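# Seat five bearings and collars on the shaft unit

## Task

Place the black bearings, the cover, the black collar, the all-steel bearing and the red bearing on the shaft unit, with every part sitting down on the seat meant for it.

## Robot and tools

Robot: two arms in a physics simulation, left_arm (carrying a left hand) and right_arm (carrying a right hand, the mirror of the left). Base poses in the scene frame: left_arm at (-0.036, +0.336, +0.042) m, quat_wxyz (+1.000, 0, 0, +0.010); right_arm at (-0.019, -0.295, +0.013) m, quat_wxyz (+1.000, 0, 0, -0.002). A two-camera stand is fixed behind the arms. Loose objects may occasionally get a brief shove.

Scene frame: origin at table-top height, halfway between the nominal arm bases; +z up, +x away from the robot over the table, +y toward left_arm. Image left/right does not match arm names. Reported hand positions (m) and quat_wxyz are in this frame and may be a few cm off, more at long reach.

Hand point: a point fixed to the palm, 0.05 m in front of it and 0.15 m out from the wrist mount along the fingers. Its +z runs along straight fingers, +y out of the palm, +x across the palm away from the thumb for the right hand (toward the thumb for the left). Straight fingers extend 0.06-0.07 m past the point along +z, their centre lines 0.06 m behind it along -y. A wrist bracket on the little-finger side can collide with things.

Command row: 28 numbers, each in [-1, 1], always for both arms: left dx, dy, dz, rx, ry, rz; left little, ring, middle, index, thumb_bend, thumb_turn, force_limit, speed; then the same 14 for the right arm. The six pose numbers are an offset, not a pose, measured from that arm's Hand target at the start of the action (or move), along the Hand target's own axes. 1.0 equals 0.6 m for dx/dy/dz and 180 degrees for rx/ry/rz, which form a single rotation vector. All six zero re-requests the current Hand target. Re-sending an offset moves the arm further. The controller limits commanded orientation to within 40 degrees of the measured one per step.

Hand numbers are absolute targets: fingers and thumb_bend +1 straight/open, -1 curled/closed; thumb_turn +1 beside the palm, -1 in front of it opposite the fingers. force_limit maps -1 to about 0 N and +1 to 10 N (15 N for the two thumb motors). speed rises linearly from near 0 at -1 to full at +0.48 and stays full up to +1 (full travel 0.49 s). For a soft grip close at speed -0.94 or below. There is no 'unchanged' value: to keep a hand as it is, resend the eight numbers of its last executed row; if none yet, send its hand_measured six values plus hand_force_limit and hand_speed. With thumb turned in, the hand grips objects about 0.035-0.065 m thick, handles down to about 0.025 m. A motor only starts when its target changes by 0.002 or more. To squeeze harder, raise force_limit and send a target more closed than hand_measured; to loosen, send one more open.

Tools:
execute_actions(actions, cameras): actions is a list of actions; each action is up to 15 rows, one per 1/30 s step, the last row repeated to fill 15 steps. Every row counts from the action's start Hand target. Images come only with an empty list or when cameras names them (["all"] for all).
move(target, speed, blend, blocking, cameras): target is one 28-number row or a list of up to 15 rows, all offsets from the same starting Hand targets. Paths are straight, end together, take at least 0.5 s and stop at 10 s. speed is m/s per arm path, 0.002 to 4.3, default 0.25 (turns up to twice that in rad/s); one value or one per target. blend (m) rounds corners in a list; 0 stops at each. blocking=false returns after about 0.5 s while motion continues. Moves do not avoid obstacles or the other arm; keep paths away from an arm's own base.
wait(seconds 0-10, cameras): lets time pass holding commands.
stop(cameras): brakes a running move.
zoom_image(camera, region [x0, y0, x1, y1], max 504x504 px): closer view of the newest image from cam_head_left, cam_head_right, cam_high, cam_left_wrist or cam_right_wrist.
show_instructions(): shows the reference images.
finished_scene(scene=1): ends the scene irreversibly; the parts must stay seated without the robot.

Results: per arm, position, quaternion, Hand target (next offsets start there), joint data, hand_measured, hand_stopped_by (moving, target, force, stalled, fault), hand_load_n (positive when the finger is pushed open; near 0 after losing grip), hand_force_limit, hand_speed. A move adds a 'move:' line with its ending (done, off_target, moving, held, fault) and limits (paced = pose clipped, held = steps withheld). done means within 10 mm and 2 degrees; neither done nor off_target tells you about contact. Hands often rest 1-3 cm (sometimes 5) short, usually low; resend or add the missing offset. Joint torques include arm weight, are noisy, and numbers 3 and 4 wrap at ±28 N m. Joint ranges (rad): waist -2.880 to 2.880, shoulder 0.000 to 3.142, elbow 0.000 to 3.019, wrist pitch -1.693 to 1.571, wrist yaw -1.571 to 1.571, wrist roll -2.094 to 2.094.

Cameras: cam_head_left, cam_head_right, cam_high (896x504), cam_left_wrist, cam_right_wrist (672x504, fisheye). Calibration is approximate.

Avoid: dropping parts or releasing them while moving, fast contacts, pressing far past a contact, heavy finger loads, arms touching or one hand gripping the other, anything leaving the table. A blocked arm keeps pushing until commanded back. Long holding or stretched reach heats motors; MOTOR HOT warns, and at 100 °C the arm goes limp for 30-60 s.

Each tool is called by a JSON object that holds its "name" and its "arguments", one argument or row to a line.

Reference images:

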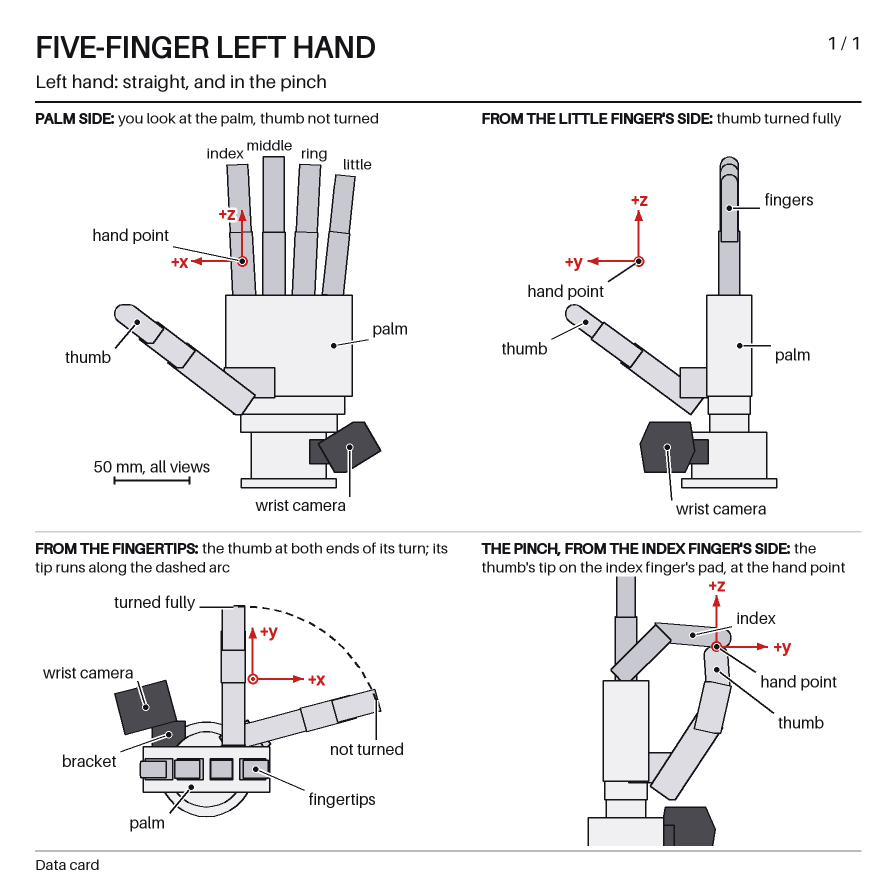

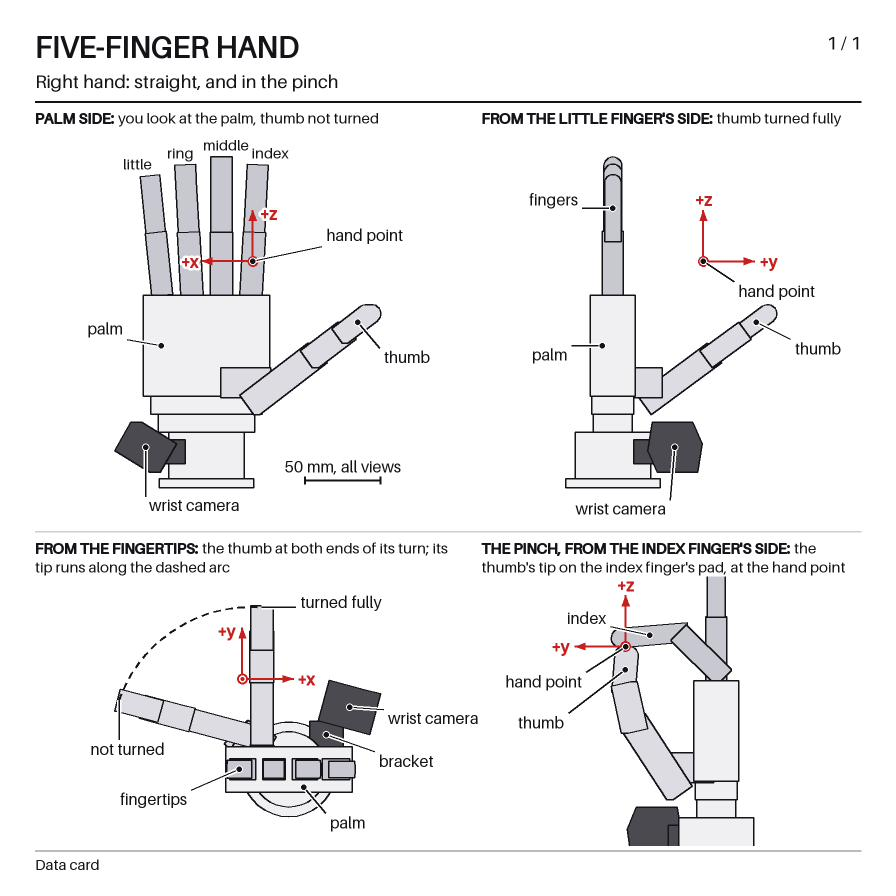

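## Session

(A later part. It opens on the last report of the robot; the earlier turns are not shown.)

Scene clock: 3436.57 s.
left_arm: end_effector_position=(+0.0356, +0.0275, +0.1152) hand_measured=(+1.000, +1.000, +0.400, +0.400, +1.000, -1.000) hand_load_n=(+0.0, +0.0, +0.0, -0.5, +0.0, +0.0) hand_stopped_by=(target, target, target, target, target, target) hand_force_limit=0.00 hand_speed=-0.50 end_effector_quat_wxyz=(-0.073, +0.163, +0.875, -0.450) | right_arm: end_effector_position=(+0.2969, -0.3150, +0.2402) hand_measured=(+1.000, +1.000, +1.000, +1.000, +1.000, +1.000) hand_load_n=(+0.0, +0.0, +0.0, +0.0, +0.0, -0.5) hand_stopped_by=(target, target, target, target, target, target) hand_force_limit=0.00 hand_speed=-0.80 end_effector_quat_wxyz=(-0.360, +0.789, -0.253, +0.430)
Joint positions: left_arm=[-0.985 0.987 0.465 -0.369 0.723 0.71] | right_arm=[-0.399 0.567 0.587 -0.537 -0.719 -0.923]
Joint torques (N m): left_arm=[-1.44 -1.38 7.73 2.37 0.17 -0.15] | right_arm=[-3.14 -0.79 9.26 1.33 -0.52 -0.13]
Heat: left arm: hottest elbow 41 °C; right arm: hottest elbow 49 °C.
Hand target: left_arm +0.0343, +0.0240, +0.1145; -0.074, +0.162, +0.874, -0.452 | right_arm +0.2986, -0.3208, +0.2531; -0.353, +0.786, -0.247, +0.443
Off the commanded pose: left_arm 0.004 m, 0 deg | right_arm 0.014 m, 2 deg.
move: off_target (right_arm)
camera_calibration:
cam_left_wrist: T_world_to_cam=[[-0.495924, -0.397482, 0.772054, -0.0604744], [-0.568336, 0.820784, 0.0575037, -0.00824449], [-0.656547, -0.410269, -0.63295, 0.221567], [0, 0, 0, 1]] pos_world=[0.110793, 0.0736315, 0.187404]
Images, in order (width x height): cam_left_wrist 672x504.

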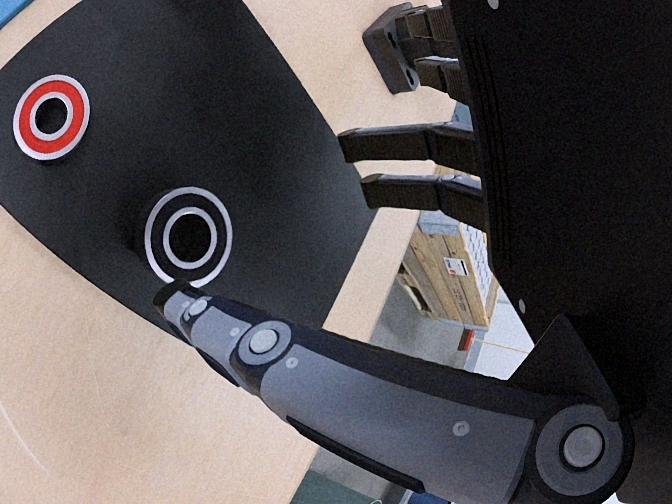

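{"name": "move", "arguments": {
  "target": [0.0082,0.0596,0.0457,0,0,-0.0059,1,1,0.4,0.4,1,-1,0.0,-0.5,0,0,0,0,0,0,1,1,1,1,1,1,0,-0.8],
  "speed": 0.1,
  "cameras": ["cam_left_wrist"]
}}

{"name": "zoom_image", "arguments": {
  "camera": "cam_left_wrist",
  "region": [120, 150, 300, 320]
}}

Scene clock: 3460.37 s.
left_arm: end_effector_position=(+0.0318, +0.0273, +0.0701) hand_measured=(+1.000, +1.000, +0.400, +0.400, +1.000, -1.000) hand_load_n=(+0.0, +0.0, -0.5, +0.0, +0.0, +0.0) hand_stopped_by=(target, target, target, target, target, target) hand_force_limit=0.00 hand_speed=-0.50 end_effector_quat_wxyz=(-0.077, +0.155, +0.876, -0.450) | right_arm: end_effector_position=(+0.2969, -0.3150, +0.2402) hand_measured=(+1.000, +1.000, +1.000, +1.000, +1.000, +1.000) hand_load_n=(+0.0, +0.0, +0.0, +0.0, +0.0, +0.0) hand_stopped_by=(target, target, target, target, target, target) hand_force_limit=0.00 hand_speed=-0.80 end_effector_quat_wxyz=(-0.360, +0.789, -0.253, +0.430)
Joint positions: left_arm=[-0.995 1.102 0.384 -0.165 0.716 0.679] | right_arm=[-0.399 0.567 0.587 -0.537 -0.719 -0.923]
Joint torques (N m): left_arm=[-1.44 -2.32 6.84 2.45 0.17 -0.15] | right_arm=[-2.73 -0.73 9.25 1.36 -0.52 -0.12]
Heat: left arm: hottest elbow 39 °C; right arm: hottest elbow 49 °C.
Hand target: left_arm +0.0298, +0.0240, +0.0693; -0.079, +0.154, +0.875, -0.451 | right_arm +0.2986, -0.3208, +0.2531; -0.353, +0.786, -0.247, +0.443
Off the commanded pose: left_arm 0.004 m, 0 deg | right_arm 0.014 m, 2 deg.
move: off_target (right_arm)
camera_calibration:
cam_left_wrist: T_world_to_cam=[[-0.479975, -0.407247, 0.777029, -0.0283074], [-0.577264, 0.813567, 0.0698186, -0.0080222], [-0.660599, -0.415039, -0.625581, 0.190157], [0, 0, 0, 1]] pos_world=[0.107399, 0.073921, 0.141514]
Images, in order (width x height): cam_left_wrist 672x504.

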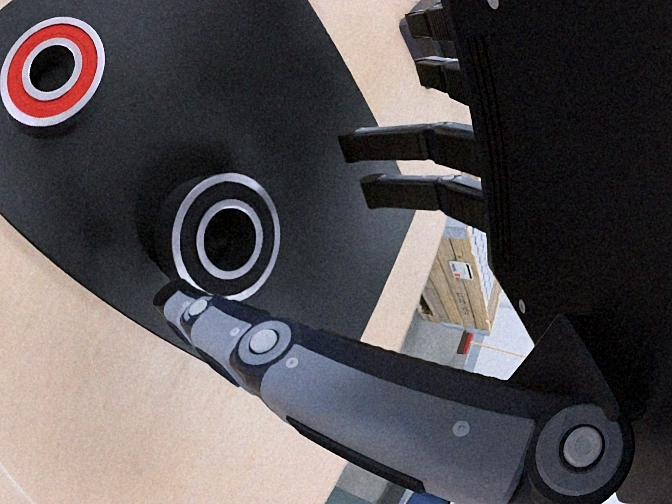

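Scaled by 2.800 from the camera's 672x504 image, which has a finer 960x720 frame.

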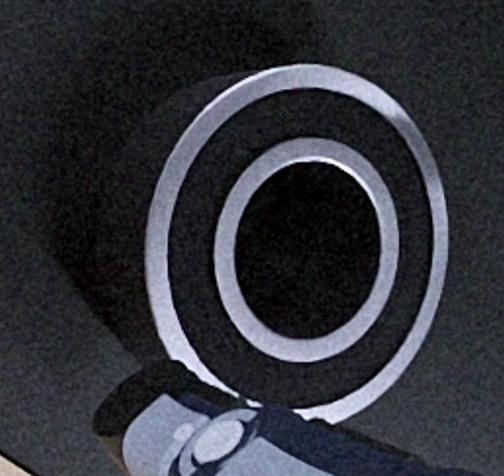

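{"name": "move", "arguments": {
  "target": [0.0013,0.0346,0.0219,0,0,0,1,1,0.4,0.4,1,-1,0.0,-0.5,0,0,0,0,0,0,1,1,1,1,1,1,0,-0.8],
  "speed": 0.06,
  "cameras": ["cam_left_wrist"]
}}

{"name": "zoom_image", "arguments": {
  "camera": "cam_left_wrist",
  "region": [140, 150, 340, 330]
}}

Scene clock: 3479.90 s.
left_arm: end_effector_position=(+0.0312, +0.0281, +0.0457) hand_measured=(+1.000, +1.000, +0.400, +0.400, +1.000, -1.000) hand_load_n=(+0.0, +0.0, +0.5, +0.0, +0.0, +0.5) hand_stopped_by=(target, target, target, target, target, target) hand_force_limit=0.00 hand_speed=-0.50 end_effector_quat_wxyz=(-0.077, +0.154, +0.876, -0.450) | right_arm: end_effector_position=(+0.2969, -0.3150, +0.2402) hand_measured=(+1.000, +1.000, +1.000, +1.000, +1.000, +1.000) hand_load_n=(-0.5, +0.0, +0.0, +0.0, +0.0, +0.0) hand_stopped_by=(target, target, target, target, target, target) hand_force_limit=0.00 hand_speed=-0.80 end_effector_quat_wxyz=(-0.360, +0.789, -0.253, +0.430)
Joint positions: left_arm=[-0.995 1.185 0.348 -0.048 0.716 0.679] | right_arm=[-0.399 0.567 0.587 -0.537 -0.719 -0.923]
Joint torques (N m): left_arm=[-1.32 -2.08 6.11 2.41 0.21 -0.12] | right_arm=[-3.14 -0.62 9.31 1.21 -0.53 -0.11]
Heat: left arm: hottest elbow 37 °C; right arm: hottest elbow 49 °C.
Hand target: left_arm +0.0295, +0.0256, +0.0447; -0.079, +0.154, +0.875, -0.451 | right_arm +0.2986, -0.3208, +0.2531; -0.353, +0.786, -0.247, +0.443
Off the commanded pose: left_arm 0.003 m, 0 deg | right_arm 0.014 m, 2 deg.
move: off_target (right_arm)
camera_calibration:
cam_left_wrist: T_world_to_cam=[[-0.479363, -0.407885, 0.777072, -0.00933305], [-0.577305, 0.813449, 0.0708494, -0.00742281], [-0.661006, -0.414645, -0.625412, 0.174823], [0, 0, 0, 1]] pos_world=[0.1068, 0.0747206, 0.117115]
Images, in order (width x height): cam_left_wrist 672x504.

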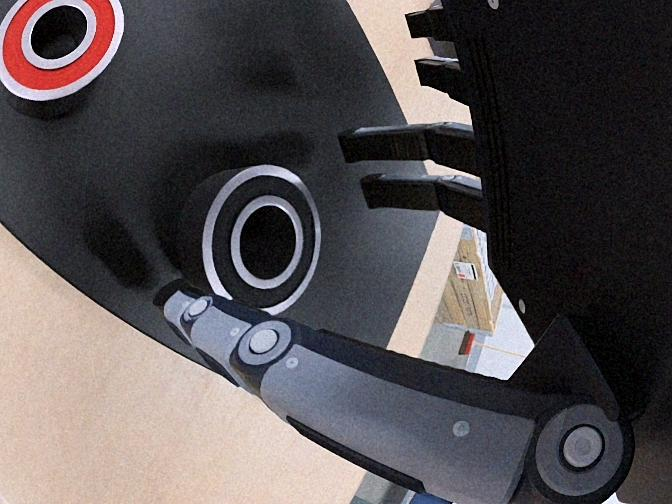

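Scaled by 2.520 from the camera's 672x504 image, which has a finer 960x720 frame.

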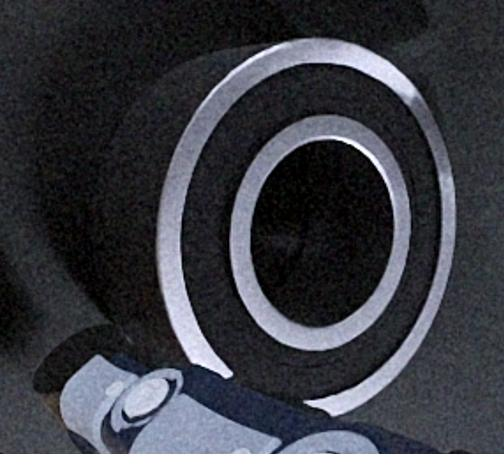

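{"name": "move", "arguments": {
  "target": [0,0.0039,-0.0011,0,0,0,1,1,-0.3,-0.3,1,-1,0.0,-0.92,0,0,0,0,0,0,1,1,1,1,1,1,0,-0.8],
  "speed": 0.05,
  "cameras": ["cam_left_wrist"]
}}

{"name": "wait", "arguments": {
  "seconds": 4,
  "cameras": ["cam_left_wrist"]
}}

Scene clock: 3499.47 s.
left_arm: end_effector_position=(+0.0303, +0.0294, +0.0440) hand_measured=(+1.000, +1.000, -0.076, -0.300, +1.000, -1.000) hand_load_n=(+0.0, +0.0, +7.0, +0.0, +1.0, +0.5) hand_stopped_by=(target, target, force, target, target, target) hand_force_limit=0.00 hand_speed=-0.92 end_effector_quat_wxyz=(-0.079, +0.154, +0.877, -0.448) | right_arm: end_effector_position=(+0.2969, -0.3150, +0.2402) hand_measured=(+1.000, +1.000, +1.000, +1.000, +1.000, +1.000) hand_load_n=(+0.0, +0.0, -0.5, +0.0, +0.0, +0.0) hand_stopped_by=(target, target, target, target, target, target) hand_force_limit=0.00 hand_speed=-0.80 end_effector_quat_wxyz=(-0.360, +0.789, -0.253, +0.430)
Joint positions: left_arm=[-0.995 1.188 0.345 -0.045 0.716 0.679] | right_arm=[-0.399 0.567 0.587 -0.537 -0.719 -0.923]
Joint torques (N m): left_arm=[-0.85 -2.2 6.08 2.33 0.34 -0.05] | right_arm=[-3.14 -0.79 9.28 1.24 -0.51 -0.13]
Heat: left arm: hottest elbow 36 °C; right arm: hottest elbow 49 °C.
Hand target: left_arm +0.0303, +0.0272, +0.0433; -0.078, +0.154, +0.875, -0.451 | right_arm +0.2986, -0.3208, +0.2531; -0.353, +0.786, -0.247, +0.443
Off the commanded pose: left_arm 0.002 m, 0 deg | right_arm 0.014 m, 2 deg.
move: off_target (right_arm)
camera_calibration:
cam_left_wrist: T_world_to_cam=[[-0.477685, -0.410334, 0.776816, -0.00786286], [-0.577207, 0.813183, 0.0746031, -0.00902319], [-0.662305, -0.412747, -0.625293, 0.173734], [0, 0, 0, 1]] pos_world=[0.106101, 0.0758192, 0.115416]
Images, in order (width x height): cam_left_wrist 672x504.

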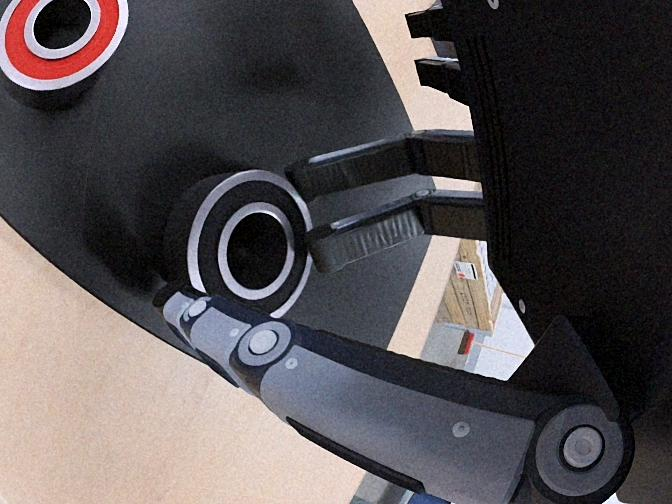

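Scene clock: 3503.47 s.
left_arm: end_effector_position=(+0.0303, +0.0294, +0.0440) hand_measured=(+1.000, +1.000, -0.076, -0.300, +1.000, -1.000) hand_load_n=(+0.0, +0.0, +6.5, +0.0, +0.5, +0.5) hand_stopped_by=(target, target, force, target, target, target) hand_force_limit=0.00 hand_speed=-0.92 end_effector_quat_wxyz=(-0.079, +0.154, +0.877, -0.448) | right_arm: end_effector_position=(+0.2969, -0.3150, +0.2402) hand_measured=(+1.000, +1.000, +1.000, +1.000, +1.000, +1.000) hand_load_n=(+0.0, +0.0, +0.0, +0.0, +0.0, +0.0) hand_stopped_by=(target, target, target, target, target, target) hand_force_limit=0.00 hand_speed=-0.80 end_effector_quat_wxyz=(-0.360, +0.789, -0.253, +0.430)
Joint positions: left_arm=[-0.995 1.188 0.345 -0.045 0.716 0.679] | right_arm=[-0.399 0.567 0.587 -0.537 -0.719 -0.923]
Joint torques (N m): left_arm=[-0.73 -2.2 6.09 2.35 0.35 -0.05] | right_arm=[-2.84 -0.62 9.32 1.29 -0.52 -0.09]
Heat: left arm: hottest elbow 36 °C; right arm: hottest elbow 50 °C.
Hand target: left_arm +0.0303, +0.0272, +0.0433; -0.078, +0.154, +0.875, -0.451 | right_arm +0.2986, -0.3208, +0.2531; -0.353, +0.786, -0.247, +0.443
Off the commanded pose: left_arm 0.002 m, 0 deg | right_arm 0.014 m, 2 deg.
wait: 4.00 s; at rest by 0.17 s
camera_calibration:
cam_left_wrist: T_world_to_cam=[[-0.477685, -0.410334, 0.776816, -0.00786286], [-0.577207, 0.813183, 0.0746031, -0.00902319], [-0.662305, -0.412747, -0.625293, 0.173734], [0, 0, 0, 1]] pos_world=[0.106101, 0.0758192, 0.115416]
Images, in order (width x height): cam_left_wrist 672x504.

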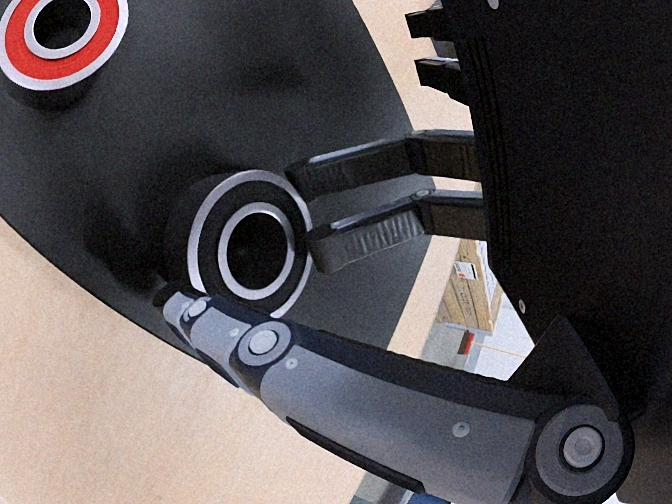

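{"name": "move", "arguments": {
  "target": [0,0,0,0,0,0,1,1,-0.3,-0.5,1,-1,0.0,-0.92,0,0,0,0,0,0,1,1,1,1,1,1,0,-0.8],
  "speed": 0.05,
  "cameras": ["cam_left_wrist"]
}}

{"name": "zoom_image", "arguments": {
  "camera": "cam_left_wrist",
  "region": [140, 150, 340, 330]
}}

Scene clock: 3511.60 s.
left_arm: end_effector_position=(+0.0303, +0.0294, +0.0440) hand_measured=(+1.000, +1.000, -0.076, -0.500, +1.000, -1.000) hand_load_n=(+0.0, +0.0, +7.0, +0.0, +1.0, +0.5) hand_stopped_by=(target, target, force, target, target, target) hand_force_limit=0.00 hand_speed=-0.92 end_effector_quat_wxyz=(-0.079, +0.154, +0.877, -0.448) | right_arm: end_effector_position=(+0.2969, -0.3150, +0.2402) hand_measured=(+1.000, +1.000, +1.000, +1.000, +1.000, +1.000) hand_load_n=(+0.0, +0.0, +0.0, +0.0, +0.0, -0.5) hand_stopped_by=(target, target, target, target, target, target) hand_force_limit=0.00 hand_speed=-0.80 end_effector_quat_wxyz=(-0.360, +0.789, -0.253, +0.430)
Joint positions: left_arm=[-0.995 1.188 0.345 -0.045 0.716 0.679] | right_arm=[-0.399 0.567 0.587 -0.537 -0.719 -0.923]
Joint torques (N m): left_arm=[-0.97 -2.37 6.06 2.39 0.35 -0.04] | right_arm=[-2.78 -0.85 9.22 1.28 -0.53 -0.13]
Heat: left arm: hottest elbow 35 °C; right arm: hottest elbow 50 °C.
Hand target: left_arm +0.0303, +0.0272, +0.0433; -0.078, +0.154, +0.875, -0.451 | right_arm +0.2986, -0.3208, +0.2531; -0.353, +0.786, -0.247, +0.443
Off the commanded pose: left_arm 0.002 m, 0 deg | right_arm 0.014 m, 2 deg.
move: off_target (right_arm)
camera_calibration:
cam_left_wrist: T_world_to_cam=[[-0.477685, -0.410334, 0.776816, -0.00786286], [-0.577207, 0.813183, 0.0746031, -0.00902319], [-0.662305, -0.412747, -0.625293, 0.173734], [0, 0, 0, 1]] pos_world=[0.106101, 0.0758192, 0.115416]
Images, in order (width x height): cam_left_wrist 672x504.

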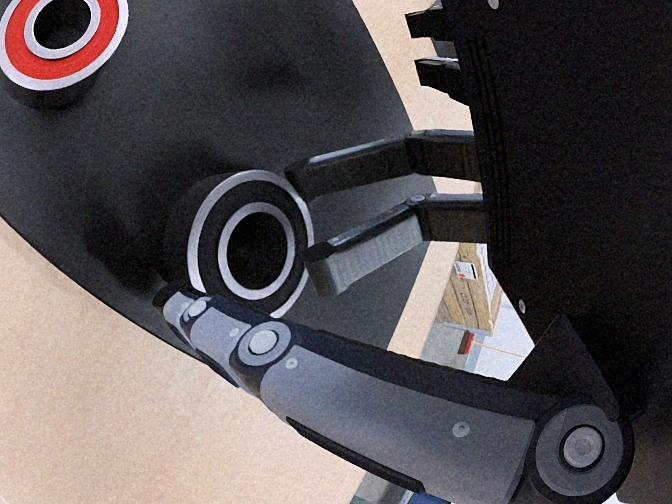

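Scaled by 2.520 from the camera's 672x504 image, which has a finer 960x720 frame.

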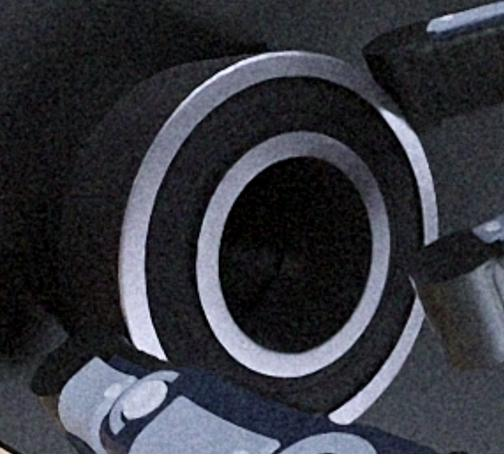

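{"name": "move", "arguments": {
  "target": [0,0,0,0,0,0,1,1,-0.3,-0.1,1,-1,0.0,-0.8,0,0,0,0,0,0,1,1,1,1,1,1,0,-0.8],
  "speed": 0.05
}}

{"name": "move", "arguments": {
  "target": [0,0,0,0,0,0,1,1,-0.3,-0.2,1,-1,0.0,-0.92,0,0,0,0,0,0,1,1,1,1,1,1,0,-0.8],
  "speed": 0.05,
  "cameras": ["cam_left_wrist"]
}}

Scene clock: 3528.20 s.
left_arm: end_effector_position=(+0.0302, +0.0294, +0.0441) hand_measured=(+1.000, +1.000, -0.076, -0.100, +1.000, -1.000) hand_load_n=(+0.0, +0.0, +6.5, +0.0, +1.0, +0.5) hand_stopped_by=(target, target, force, target, target, target) hand_force_limit=0.00 hand_speed=-0.80 end_effector_quat_wxyz=(-0.079, +0.154, +0.877, -0.448) | right_arm: end_effector_position=(+0.2969, -0.3150, +0.2402) hand_measured=(+1.000, +1.000, +1.000, +1.000, +1.000, +1.000) hand_load_n=(+0.0, +0.0, +0.0, +0.0, +0.0, +0.0) hand_stopped_by=(target, target, target, target, target, target) hand_force_limit=0.00 hand_speed=-0.80 end_effector_quat_wxyz=(-0.360, +0.789, -0.253, +0.430)
Joint positions: left_arm=[-0.995 1.188 0.345 -0.045 0.716 0.679] | right_arm=[-0.399 0.567 0.587 -0.537 -0.719 -0.923]
Joint torques (N m): left_arm=[-0.91 -2.32 6.06 2.39 0.34 -0.05] | right_arm=[-3.19 -1.14 9.31 1.22 -0.52 -0.14]
Heat: left arm: hottest elbow 35 °C; right arm: hottest elbow 50 °C.
Hand target: left_arm +0.0303, +0.0272, +0.0434; -0.078, +0.154, +0.875, -0.451 | right_arm +0.2986, -0.3208, +0.2531; -0.353, +0.786, -0.247, +0.443
Off the commanded pose: left_arm 0.002 m, 0 deg | right_arm 0.014 m, 2 deg.
move: off_target (right_arm)

Scene clock: 3528.90 s.
left_arm: end_effector_position=(+0.0302, +0.0294, +0.0441) hand_measured=(+1.000, +1.000, -0.076, -0.200, +1.000, -1.000) hand_load_n=(+0.0, +0.0, +7.0, +0.5, +1.0, +0.5) hand_stopped_by=(target, target, force, target, target, target) hand_force_limit=0.00 hand_speed=-0.92 end_effector_quat_wxyz=(-0.079, +0.154, +0.877, -0.448) | right_arm: end_effector_position=(+0.2969, -0.3150, +0.2402) hand_measured=(+1.000, +1.000, +1.000, +1.000, +1.000, +1.000) hand_load_n=(+0.0, +0.0, +0.0, +0.0, +0.5, +0.0) hand_stopped_by=(target, target, target, target, target, target) hand_force_limit=0.00 hand_speed=-0.80 end_effector_quat_wxyz=(-0.360, +0.789, -0.253, +0.430)
Joint positions: left_arm=[-0.995 1.188 0.345 -0.045 0.716 0.679] | right_arm=[-0.399 0.567 0.587 -0.537 -0.719 -0.923]
Joint torques (N m): left_arm=[-0.97 -2.26 6.04 2.36 0.32 -0.06] | right_arm=[-2.96 -0.67 9.22 1.25 -0.54 -0.12]
Heat: left arm: hottest elbow 35 °C; right arm: hottest elbow 50 °C.
Hand target: left_arm +0.0303, +0.0272, +0.0434; -0.078, +0.154, +0.875, -0.451 | right_arm +0.2986, -0.3208, +0.2531; -0.353, +0.786, -0.247, +0.443
Off the commanded pose: left_arm 0.002 m, 0 deg | right_arm 0.014 m, 2 deg.
move: off_target (right_arm)
camera_calibration:
cam_left_wrist: T_world_to_cam=[[-0.477536, -0.41009, 0.777037, -0.00792279], [-0.576962, 0.81335, 0.0746766, -0.00907059], [-0.662627, -0.41266, -0.62501, 0.173729], [0, 0, 0, 1]] pos_world=[0.106101, 0.0758195, 0.115416]
Images, in order (width x height): cam_left_wrist 672x504.

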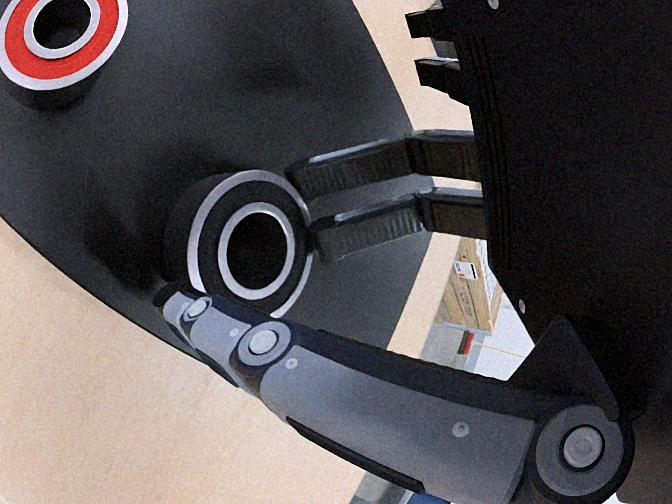

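{"name": "move", "arguments": {
  "target": [
    [0,-0.0271,-0.0193,0,0,0,1,1,-0.3,-0.2,1,-1,0.0,-0.92,0,0,0,0,0,0,1,1,1,1,1,1,0,-0.8],
    [0,-0.1493,-0.1063,0,0,0,1,1,-0.3,-0.2,1,-1,0.0,-0.92,0,0,0,0,0,0,1,1,1,1,1,1,0,-0.8]
  ],
  "speed": [0.05,0.12],
  "blend": 0.005,
  "cameras": ["cam_left_wrist"]
}}

Scene clock: 3547.13 s.
left_arm: end_effector_position=(+0.0185, +0.0468, +0.1225) hand_measured=(+1.000, +1.000, -0.076, -0.200, +1.000, -1.000) hand_load_n=(+0.0, +0.0, +6.5, +0.0, +1.0, +1.0) hand_stopped_by=(target, target, force, target, target, target) hand_force_limit=0.00 hand_speed=-0.92 end_effector_quat_wxyz=(-0.097, +0.143, +0.887, -0.429) | right_arm: end_effector_position=(+0.2969, -0.3150, +0.2402) hand_measured=(+1.000, +1.000, +1.000, +1.000, +1.000, +1.000) hand_load_n=(+0.0, +0.0, +0.0, +0.0, +0.0, +0.0) hand_stopped_by=(target, target, target, target, target, target) hand_force_limit=0.00 hand_speed=-0.80 end_effector_quat_wxyz=(-0.360, +0.789, -0.253, +0.430)
Joint positions: left_arm=[-0.995 0.92 0.466 -0.495 0.715 0.677] | right_arm=[-0.399 0.567 0.587 -0.537 -0.719 -0.923]
Joint torques (N m): left_arm=[-0.79 -2.84 12.86 1.33 0.37 -0.05] | right_arm=[-3.14 -0.73 9.33 1.25 -0.51 -0.14]
Heat: left arm: hottest elbow 35 °C; right arm: hottest elbow 50 °C.
Hand target: left_arm +0.0301, +0.0273, +0.1533; -0.078, +0.154, +0.875, -0.451 | right_arm +0.2986, -0.3208, +0.2531; -0.353, +0.786, -0.247, +0.443
Off the commanded pose: left_arm 0.038 m, 4 deg | right_arm 0.014 m, 2 deg.
move: off_target (left_arm, right_arm)
camera_calibration:
cam_left_wrist: T_world_to_cam=[[-0.449738, -0.450568, 0.771184, -0.065141], [-0.574977, 0.806779, 0.136051, -0.0431398], [-0.683475, -0.382226, -0.621905, 0.220662], [0, 0, 0, 1]] pos_world=[0.0967158, 0.0897963, 0.193335]
Images, in order (width x height): cam_left_wrist 672x504.

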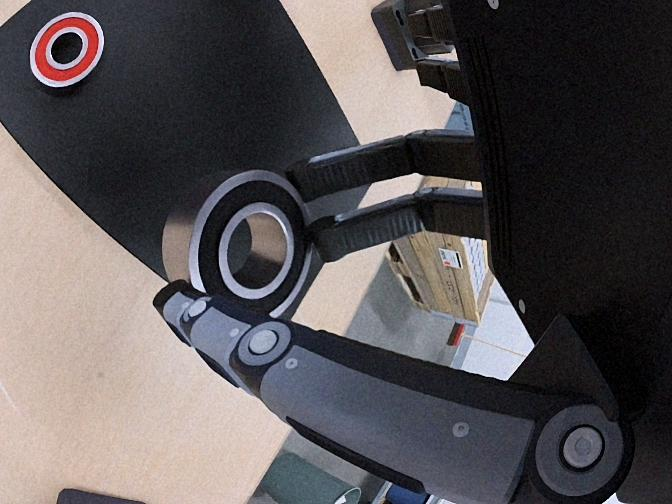

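{"name": "move", "arguments": {
  "target": [
    [-0.2448,-0.0165,-0.0823,0,-0.1575,-0.1121,1,1,-0.3,-0.2,1,-1,0.0,-0.92,0,0,0,0,0,0,1,1,1,1,1,1,0,-0.8],
    [-0.3607,0.0908,-0.2332,0,-0.3222,-0.2294,1,1,-0.3,-0.2,1,-1,0.0,-0.92,0,0,0,0,0,0,1,1,1,1,1,1,0,-0.8],
    [-0.3378,0.4673,-0.7618,0,-0.4969,-0.3538,1,1,-0.3,-0.2,1,-1,0.0,-0.92,0,0,0,0,0,0,1,1,1,1,1,1,0,-0.8]
  ],
  "speed": 0.16,
  "blend": 0.04,
  "cameras": ["cam_left_wrist","cam_head_left"]
}}

Scene clock: 3588.60 s.
left_arm: end_effector_position=(+0.3742, +0.4450, +0.1577) hand_measured=(+1.000, +1.000, -0.076, -0.200, +1.000, -1.000) hand_load_n=(+0.0, +0.0, +7.0, +0.0, +1.0, +1.0) hand_stopped_by=(target, target, force, target, target, target) hand_force_limit=0.00 hand_speed=-0.92 end_effector_quat_wxyz=(-0.287, +0.646, -0.634, +0.313) | right_arm: end_effector_position=(+0.2969, -0.3150, +0.2402) hand_measured=(+1.000, +1.000, +1.000, +1.000, +1.000, +1.000) hand_load_n=(+0.0, -0.5, +0.0, +0.0, +0.0, +0.0) hand_stopped_by=(target, target, target, target, target, target) hand_force_limit=0.00 hand_speed=-0.80 end_effector_quat_wxyz=(-0.360, +0.789, -0.253, +0.430)
Joint positions: left_arm=[0.436 1.172 0.71 -0.294 0.37 0.277] | right_arm=[-0.399 0.567 0.587 -0.537 -0.719 -0.923]
Joint torques (N m): left_arm=[-0.15 -4.66 13.39 2.85 0.22 0.07] | right_arm=[-3.19 -0.85 9.35 1.32 -0.53 -0.12]
Heat: left arm: hottest elbow 42 °C; right arm: hottest elbow 50 °C.
Hand target: left_arm +0.4030, +0.4611, +0.1906; -0.324, +0.627, -0.629, +0.325 | right_arm +0.2986, -0.3208, +0.2531; -0.353, +0.786, -0.247, +0.443
Off the commanded pose: left_arm 0.047 m, 5 deg | right_arm 0.014 m, 2 deg.
move: off_target (left_arm, right_arm)
camera_calibration:
cam_left_wrist: T_world_to_cam=[[0.600502, -0.279873, 0.749045, -0.218491], [-0.561873, -0.814196, 0.146232, 0.550187], [0.568943, -0.50868, -0.646179, 0.229369], [0, 0, 0, 1]] pos_world=[0.309842, 0.503486, 0.231418]
Images, in order (width x height): cam_head_left 896x504, cam_left_wrist 672x504.

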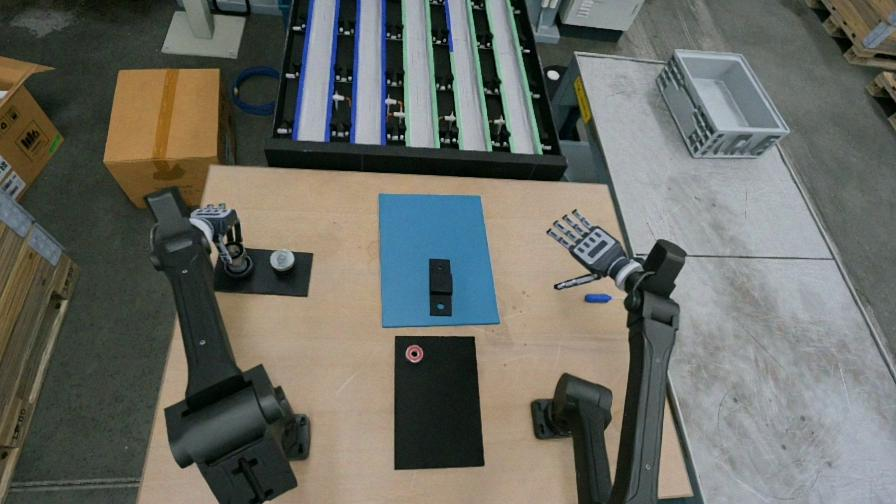

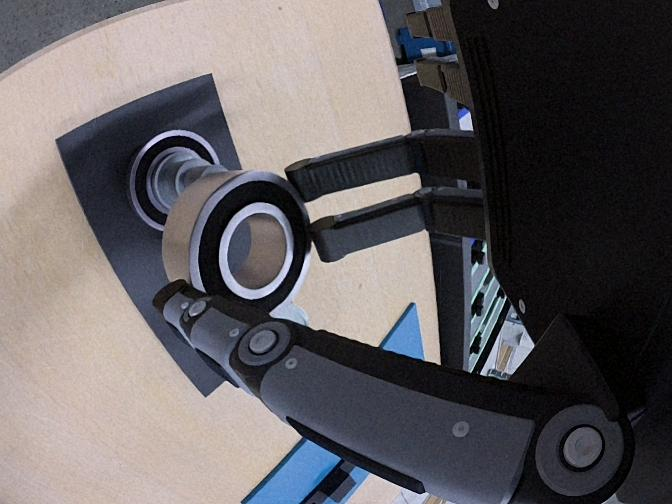

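{"name": "move", "arguments": {
  "target": [0,0.0139,0.0097,0.011,0,0.0129,1,1,-0.3,-0.2,1,-1,0.0,-0.92,0,0,0,0,0,0,1,1,1,1,1,1,0,-0.8],
  "speed": 0.08,
  "cameras": ["cam_left_wrist"]
}}

Scene clock: 3603.07 s.
left_arm: end_effector_position=(+0.3900, +0.4524, +0.1660) hand_measured=(+1.000, +1.000, -0.076, -0.200, +1.000, -1.000) hand_load_n=(+0.0, +0.0, +7.0, +0.0, +1.0, +1.0) hand_stopped_by=(target, target, force, target, target, target) hand_force_limit=0.00 hand_speed=-0.92 end_effector_quat_wxyz=(-0.320, +0.622, -0.637, +0.324) | right_arm: end_effector_position=(+0.2969, -0.3150, +0.2402) hand_measured=(+1.000, +1.000, +1.000, +1.000, +1.000, +1.000) hand_load_n=(+0.0, +0.0, +0.0, +0.0, +0.0, +0.0) hand_stopped_by=(target, target, target, target, target, target) hand_force_limit=0.00 hand_speed=-0.80 end_effector_quat_wxyz=(-0.360, +0.789, -0.253, +0.430)
Joint positions: left_arm=[0.436 1.181 0.71 -0.21 0.379 0.298] | right_arm=[-0.399 0.567 0.587 -0.537 -0.719 -0.923]
Joint torques (N m): left_arm=[-0.26 -4.6 10.13 2.96 0.23 0.13] | right_arm=[-2.96 -1.2 9.36 1.28 -0.53 -0.12]
Heat: left arm: hottest elbow 41 °C; right arm: hottest elbow 50 °C.
Hand target: left_arm +0.4030, +0.4610, +0.1804; -0.341, +0.609, -0.636, +0.329 | right_arm +0.2986, -0.3208, +0.2531; -0.353, +0.786, -0.247, +0.443
Off the commanded pose: left_arm 0.021 m, 3 deg | right_arm 0.014 m, 2 deg.
move: off_target (left_arm, right_arm)
camera_calibration:
cam_left_wrist: T_world_to_cam=[[0.541191, -0.325431, 0.775375, -0.19273], [-0.585786, -0.80744, 0.0699732, 0.582915], [0.603297, -0.492073, -0.627612, 0.205482], [0, 0, 0, 1]] pos_world=[0.3218, 0.509061, 0.237613]
Images, in order (width x height): cam_left_wrist 672x504.

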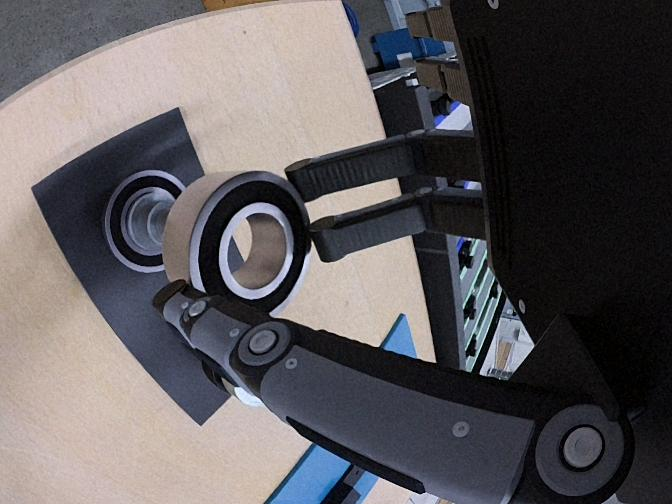

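{"name": "move", "arguments": {
  "target": [-0.0077,0.0172,0.0193,0,0,0,1,1,-0.3,-0.2,1,-1,0.0,-0.92,0,0,0,0,0,0,1,1,1,1,1,1,0,-0.8],
  "speed": 0.08,
  "cameras": ["cam_left_wrist"]
}}

{"name": "zoom_image", "arguments": {
  "camera": "cam_left_wrist",
  "region": [90, 140, 330, 330]
}}

Scene clock: 3621.57 s.
left_arm: end_effector_position=(+0.3987, +0.4574, +0.1564) hand_measured=(+1.000, +1.000, -0.076, -0.200, +1.000, -1.000) hand_load_n=(+0.0, +0.0, +7.0, +0.0, +1.0, +1.0) hand_stopped_by=(target, target, force, target, target, target) hand_force_limit=0.00 hand_speed=-0.92 end_effector_quat_wxyz=(-0.324, +0.618, -0.638, +0.326) | right_arm: end_effector_position=(+0.2969, -0.3150, +0.2402) hand_measured=(+1.000, +1.000, +1.000, +1.000, +1.000, +1.000) hand_load_n=(+0.0, +0.0, +0.0, +0.0, +0.0, -0.5) hand_stopped_by=(target, target, target, target, target, target) hand_force_limit=0.00 hand_speed=-0.80 end_effector_quat_wxyz=(-0.360, +0.789, -0.253, +0.430)
Joint positions: left_arm=[0.439 1.223 0.71 -0.16 0.385 0.303] | right_arm=[-0.399 0.567 0.587 -0.537 -0.719 -0.923]
Joint torques (N m): left_arm=[0.03 -5.13 9.06 3.02 0.22 0.12] | right_arm=[-3.02 -0.62 9.32 1.29 -0.52 -0.12]
Heat: left arm: hottest elbow 40 °C; right arm: hottest elbow 50 °C.
Hand target: left_arm +0.4071, +0.4660, +0.1656; -0.341, +0.609, -0.636, +0.329 | right_arm +0.2986, -0.3208, +0.2531; -0.353, +0.786, -0.247, +0.443
Off the commanded pose: left_arm 0.015 m, 2 deg | right_arm 0.014 m, 2 deg.
move: off_target (left_arm, right_arm)
camera_calibration:
cam_left_wrist: T_world_to_cam=[[0.532583, -0.331247, 0.778865, -0.182781], [-0.589861, -0.805206, 0.0608927, 0.594632], [0.606976, -0.491852, -0.624228, 0.194575], [0, 0, 0, 1]] pos_world=[0.329993, 0.513958, 0.227612]
Images, in order (width x height): cam_left_wrist 672x504.

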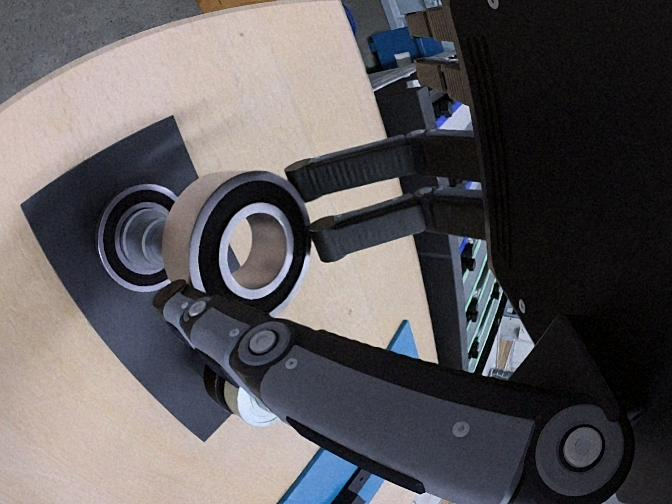

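Scaled by 2.100 from the camera's 672x504 image, which has a finer 960x720 frame.

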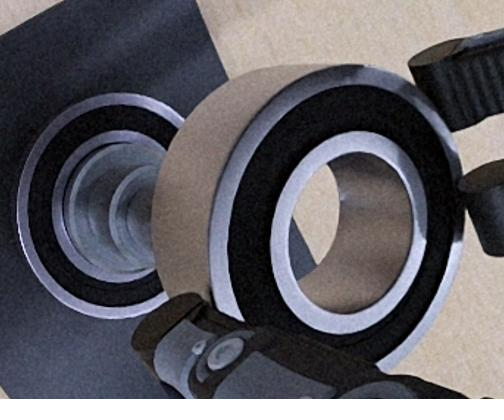

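{"name": "move", "arguments": {
  "target": [0.0023,0.0289,0.0047,0,0,0,1,1,-0.3,-0.2,1,-1,0.0,-0.92,0,0,0,0,0,0,1,1,1,1,1,1,0,-0.8],
  "speed": 0.06,
  "cameras": ["cam_left_wrist"]
}}

{"name": "zoom_image", "arguments": {
  "camera": "cam_left_wrist",
  "region": [90, 140, 330, 330]
}}

Scene clock: 3637.00 s.
left_arm: end_effector_position=(+0.3938, +0.4573, +0.1429) hand_measured=(+1.000, +1.000, -0.076, -0.200, +1.000, -1.000) hand_load_n=(+0.0, +0.0, +7.0, +0.0, +1.0, +1.0) hand_stopped_by=(target, target, force, target, target, target) hand_force_limit=0.00 hand_speed=-0.92 end_effector_quat_wxyz=(-0.326, +0.617, -0.638, +0.327) | right_arm: end_effector_position=(+0.2969, -0.3150, +0.2402) hand_measured=(+1.000, +1.000, +1.000, +1.000, +1.000, +1.000) hand_load_n=(+0.0, -0.5, +0.0, +0.0, +0.0, -0.5) hand_stopped_by=(target, target, target, target, target, target) hand_force_limit=0.00 hand_speed=-0.80 end_effector_quat_wxyz=(-0.360, +0.789, -0.253, +0.430)
Joint positions: left_arm=[0.446 1.232 0.674 -0.112 0.391 0.308] | right_arm=[-0.399 0.567 0.587 -0.537 -0.719 -0.923]
Joint torques (N m): left_arm=[0.03 -5.13 8.42 3.02 0.23 0.12] | right_arm=[-2.78 -0.67 9.17 1.28 -0.52 -0.12]
Heat: left arm: hottest elbow 39 °C; right arm: hottest elbow 50 °C.
Hand target: left_arm +0.3999, +0.4654, +0.1495; -0.341, +0.609, -0.636, +0.329 | right_arm +0.2986, -0.3208, +0.2531; -0.353, +0.786, -0.247, +0.443
Off the commanded pose: left_arm 0.012 m, 2 deg | right_arm 0.014 m, 2 deg.
move: off_target (left_arm, right_arm)
camera_calibration:
cam_left_wrist: T_world_to_cam=[[0.528717, -0.333431, 0.780565, -0.167446], [-0.591086, -0.804615, 0.0566696, 0.593293], [0.609159, -0.491344, -0.6225, 0.187681], [0, 0, 0, 1]] pos_world=[0.324891, 0.513757, 0.213912]
Images, in order (width x height): cam_left_wrist 672x504.

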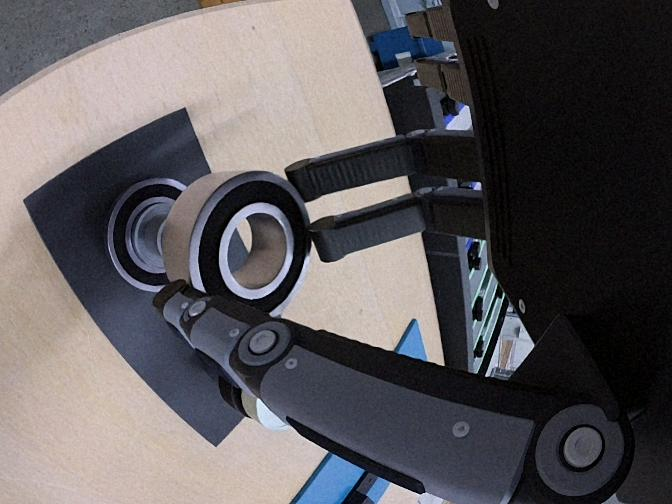

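Scaled by 2.100 from the camera's 672x504 image, which has a finer 960x720 frame.

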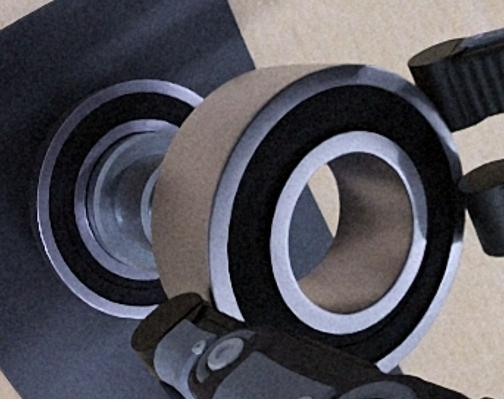

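{"name": "move", "arguments": {
  "target": [0.005,0.0139,0.0032,0,0,0,1,1,-0.3,-0.2,1,-1,0.0,-0.92,0,0,0,0,0,0,1,1,1,1,1,1,0,-0.8],
  "speed": 0.06,
  "cameras": ["cam_left_wrist"]
}}

{"name": "zoom_image", "arguments": {
  "camera": "cam_left_wrist",
  "region": [90, 140, 330, 330]
}}

Scene clock: 3647.87 s.
left_arm: end_effector_position=(+0.3906, +0.4557, +0.1357) hand_measured=(+1.000, +1.000, -0.076, -0.200, +1.000, -1.000) hand_load_n=(+0.0, +0.0, +7.0, +0.0, +1.0, +1.0) hand_stopped_by=(target, target, force, target, target, target) hand_force_limit=0.00 hand_speed=-0.92 end_effector_quat_wxyz=(-0.327, +0.616, -0.637, +0.327) | right_arm: end_effector_position=(+0.2969, -0.3150, +0.2402) hand_measured=(+1.000, +1.000, +1.000, +1.000, +1.000, +1.000) hand_load_n=(+0.0, +0.0, +0.0, +0.0, +0.0, -0.5) hand_stopped_by=(target, target, target, target, target, target) hand_force_limit=0.00 hand_speed=-0.80 end_effector_quat_wxyz=(-0.360, +0.789, -0.253, +0.430)
Joint positions: left_arm=[0.446 1.235 0.653 -0.085 0.391 0.308] | right_arm=[-0.399 0.567 0.587 -0.537 -0.719 -0.923]
Joint torques (N m): left_arm=[-0.03 -5.19 8.27 2.96 0.13 0.11] | right_arm=[-2.9 -0.91 9.29 1.31 -0.51 -0.12]
Heat: left arm: hottest elbow 39 °C; right arm: hottest elbow 50 °C.
Hand target: left_arm +0.3968, +0.4627, +0.1413; -0.341, +0.609, -0.636, +0.329 | right_arm +0.2986, -0.3208, +0.2531; -0.353, +0.786, -0.247, +0.443
Off the commanded pose: left_arm 0.011 m, 2 deg | right_arm 0.014 m, 2 deg.
move: off_target (left_arm, right_arm)
camera_calibration:
cam_left_wrist: T_world_to_cam=[[0.526855, -0.334393, 0.781412, -0.159566], [-0.591198, -0.8047, 0.0542473, 0.590988], [0.610663, -0.49055, -0.621653, 0.183357], [0, 0, 0, 1]] pos_world=[0.32149, 0.512156, 0.206612]
Images, in order (width x height): cam_left_wrist 672x504.

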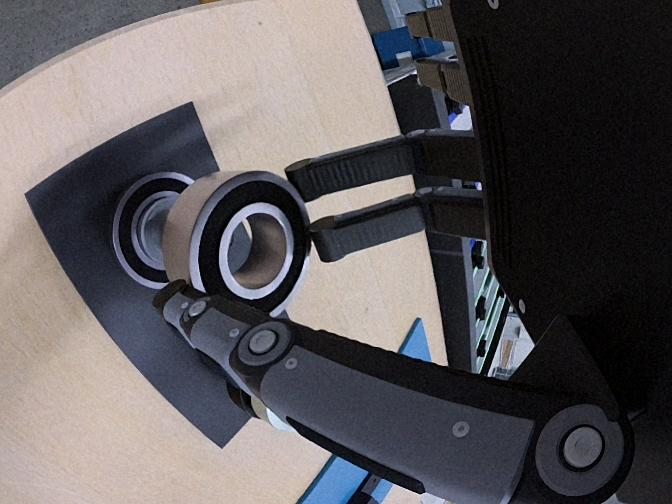

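Scaled by 2.100 from the camera's 672x504 image, which has a finer 960x720 frame.

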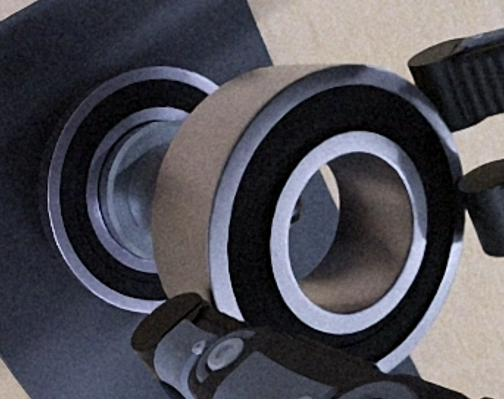

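{"name": "move", "arguments": {
  "target": [-0.0017,0.0108,0.0103,0,0,0,1,1,-0.3,-0.2,1,-1,0.0,-0.92,0,0,0,0,0,0,1,1,1,1,1,1,0,-0.8],
  "speed": 0.06,
  "cameras": ["cam_left_wrist"]
}}

{"name": "zoom_image", "arguments": {
  "camera": "cam_left_wrist",
  "region": [150, 150, 330, 320]
}}

Scene clock: 3660.57 s.
left_arm: end_effector_position=(+0.3922, +0.4565, +0.1266) hand_measured=(+1.000, +1.000, -0.076, -0.200, +1.000, -1.000) hand_load_n=(+0.0, +0.0, +7.0, +0.0, +1.0, +1.0) hand_stopped_by=(target, target, force, target, target, target) hand_force_limit=0.00 hand_speed=-0.92 end_effector_quat_wxyz=(-0.326, +0.617, -0.638, +0.327) | right_arm: end_effector_position=(+0.2969, -0.3150, +0.2402) hand_measured=(+1.000, +1.000, +1.000, +1.000, +1.000, +1.000) hand_load_n=(+0.0, +0.0, +0.0, +0.0, +0.5, +0.0) hand_stopped_by=(target, target, target, target, target, target) hand_force_limit=0.00 hand_speed=-0.80 end_effector_quat_wxyz=(-0.360, +0.789, -0.253, +0.430)
Joint positions: left_arm=[0.446 1.258 0.644 -0.054 0.391 0.308] | right_arm=[-0.399 0.567 0.587 -0.537 -0.719 -0.923]
Joint torques (N m): left_arm=[0.03 -5.36 8.16 3 0.17 0.11] | right_arm=[-2.9 -0.85 9.28 1.24 -0.52 -0.13]
Heat: left arm: hottest elbow 38 °C; right arm: hottest elbow 50 °C.
Hand target: left_arm +0.3984, +0.4640, +0.1326; -0.341, +0.609, -0.636, +0.329 | right_arm +0.2986, -0.3208, +0.2531; -0.353, +0.786, -0.247, +0.443
Off the commanded pose: left_arm 0.011 m, 2 deg | right_arm 0.014 m, 2 deg.
move: off_target (left_arm, right_arm)
camera_calibration:
cam_left_wrist: T_world_to_cam=[[0.527628, -0.333959, 0.781076, -0.153568], [-0.591116, -0.804692, 0.0552505, 0.592897], [0.610074, -0.490858, -0.621987, 0.177531], [0, 0, 0, 1]] pos_world=[0.32319, 0.512956, 0.197612]
Images, in order (width x height): cam_left_wrist 672x504.

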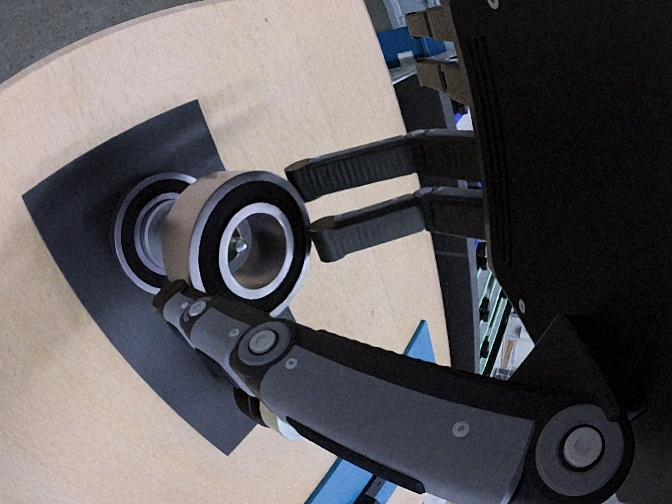

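Scaled by 2.800 from the camera's 672x504 image, which has a finer 960x720 frame.

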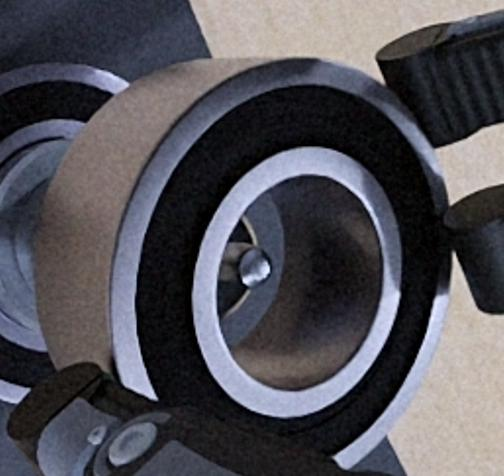

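{"name": "move", "arguments": {
  "target": [-0.0017,0.0284,0.0204,0,0,0,1,1,-0.3,-0.2,1,-1,0.0,-0.92,0,0,0,0,0,0,1,1,1,1,1,1,0,-0.8],
  "speed": 0.05,
  "cameras": ["cam_left_wrist"]
}}

{"name": "zoom_image", "arguments": {
  "camera": "cam_left_wrist",
  "region": [150, 150, 330, 320]
}}

Scene clock: 3670.00 s.
left_arm: end_effector_position=(+0.3930, +0.4574, +0.1055) hand_measured=(+1.000, +1.000, -0.076, -0.200, +1.000, -1.000) hand_load_n=(+0.0, +0.0, +7.0, +0.0, +1.0, +1.0) hand_stopped_by=(target, target, force, target, target, target) hand_force_limit=0.00 hand_speed=-0.92 end_effector_quat_wxyz=(-0.325, +0.617, -0.638, +0.327) | right_arm: end_effector_position=(+0.2969, -0.3150, +0.2402) hand_measured=(+1.000, +1.000, +1.000, +1.000, +1.000, +1.000) hand_load_n=(-0.5, -0.5, +0.0, +0.0, +0.0, +0.0) hand_stopped_by=(target, target, target, target, target, target) hand_force_limit=0.00 hand_speed=-0.80 end_effector_quat_wxyz=(-0.360, +0.789, -0.253, +0.430)
Joint positions: left_arm=[0.447 1.308 0.618 0.019 0.393 0.309] | right_arm=[-0.399 0.567 0.587 -0.537 -0.719 -0.923]
Joint torques (N m): left_arm=[0.15 -5.36 7.72 3.02 0.21 0.12] | right_arm=[-3.14 -0.79 9.29 1.22 -0.53 -0.11]
Heat: left arm: hottest elbow 38 °C; right arm: hottest elbow 50 °C.
Hand target: left_arm +0.3992, +0.4656, +0.1116; -0.341, +0.609, -0.636, +0.329 | right_arm +0.2986, -0.3208, +0.2531; -0.353, +0.786, -0.247, +0.443
Off the commanded pose: left_arm 0.012 m, 2 deg | right_arm 0.014 m, 2 deg.
move: off_target (left_arm, right_arm)
camera_calibration:
cam_left_wrist: T_world_to_cam=[[0.529068, -0.33324, 0.780409, -0.137947], [-0.591263, -0.804438, 0.0573384, 0.594948], [0.608683, -0.491763, -0.622635, 0.165379], [0, 0, 0, 1]] pos_world=[0.324091, 0.513957, 0.176513]
Images, in order (width x height): cam_left_wrist 672x504.

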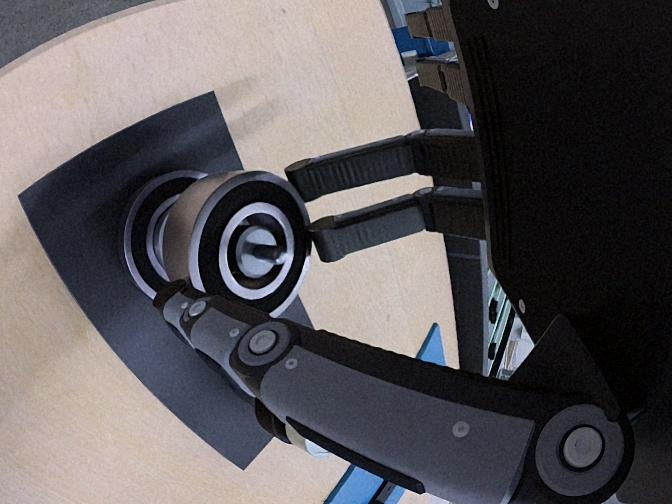

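Scaled by 2.800 from the camera's 672x504 image, which has a finer 960x720 frame.

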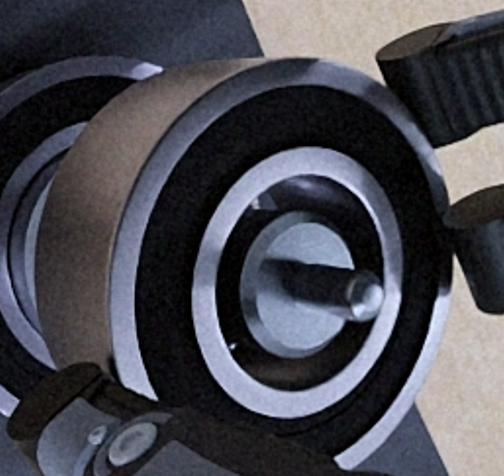

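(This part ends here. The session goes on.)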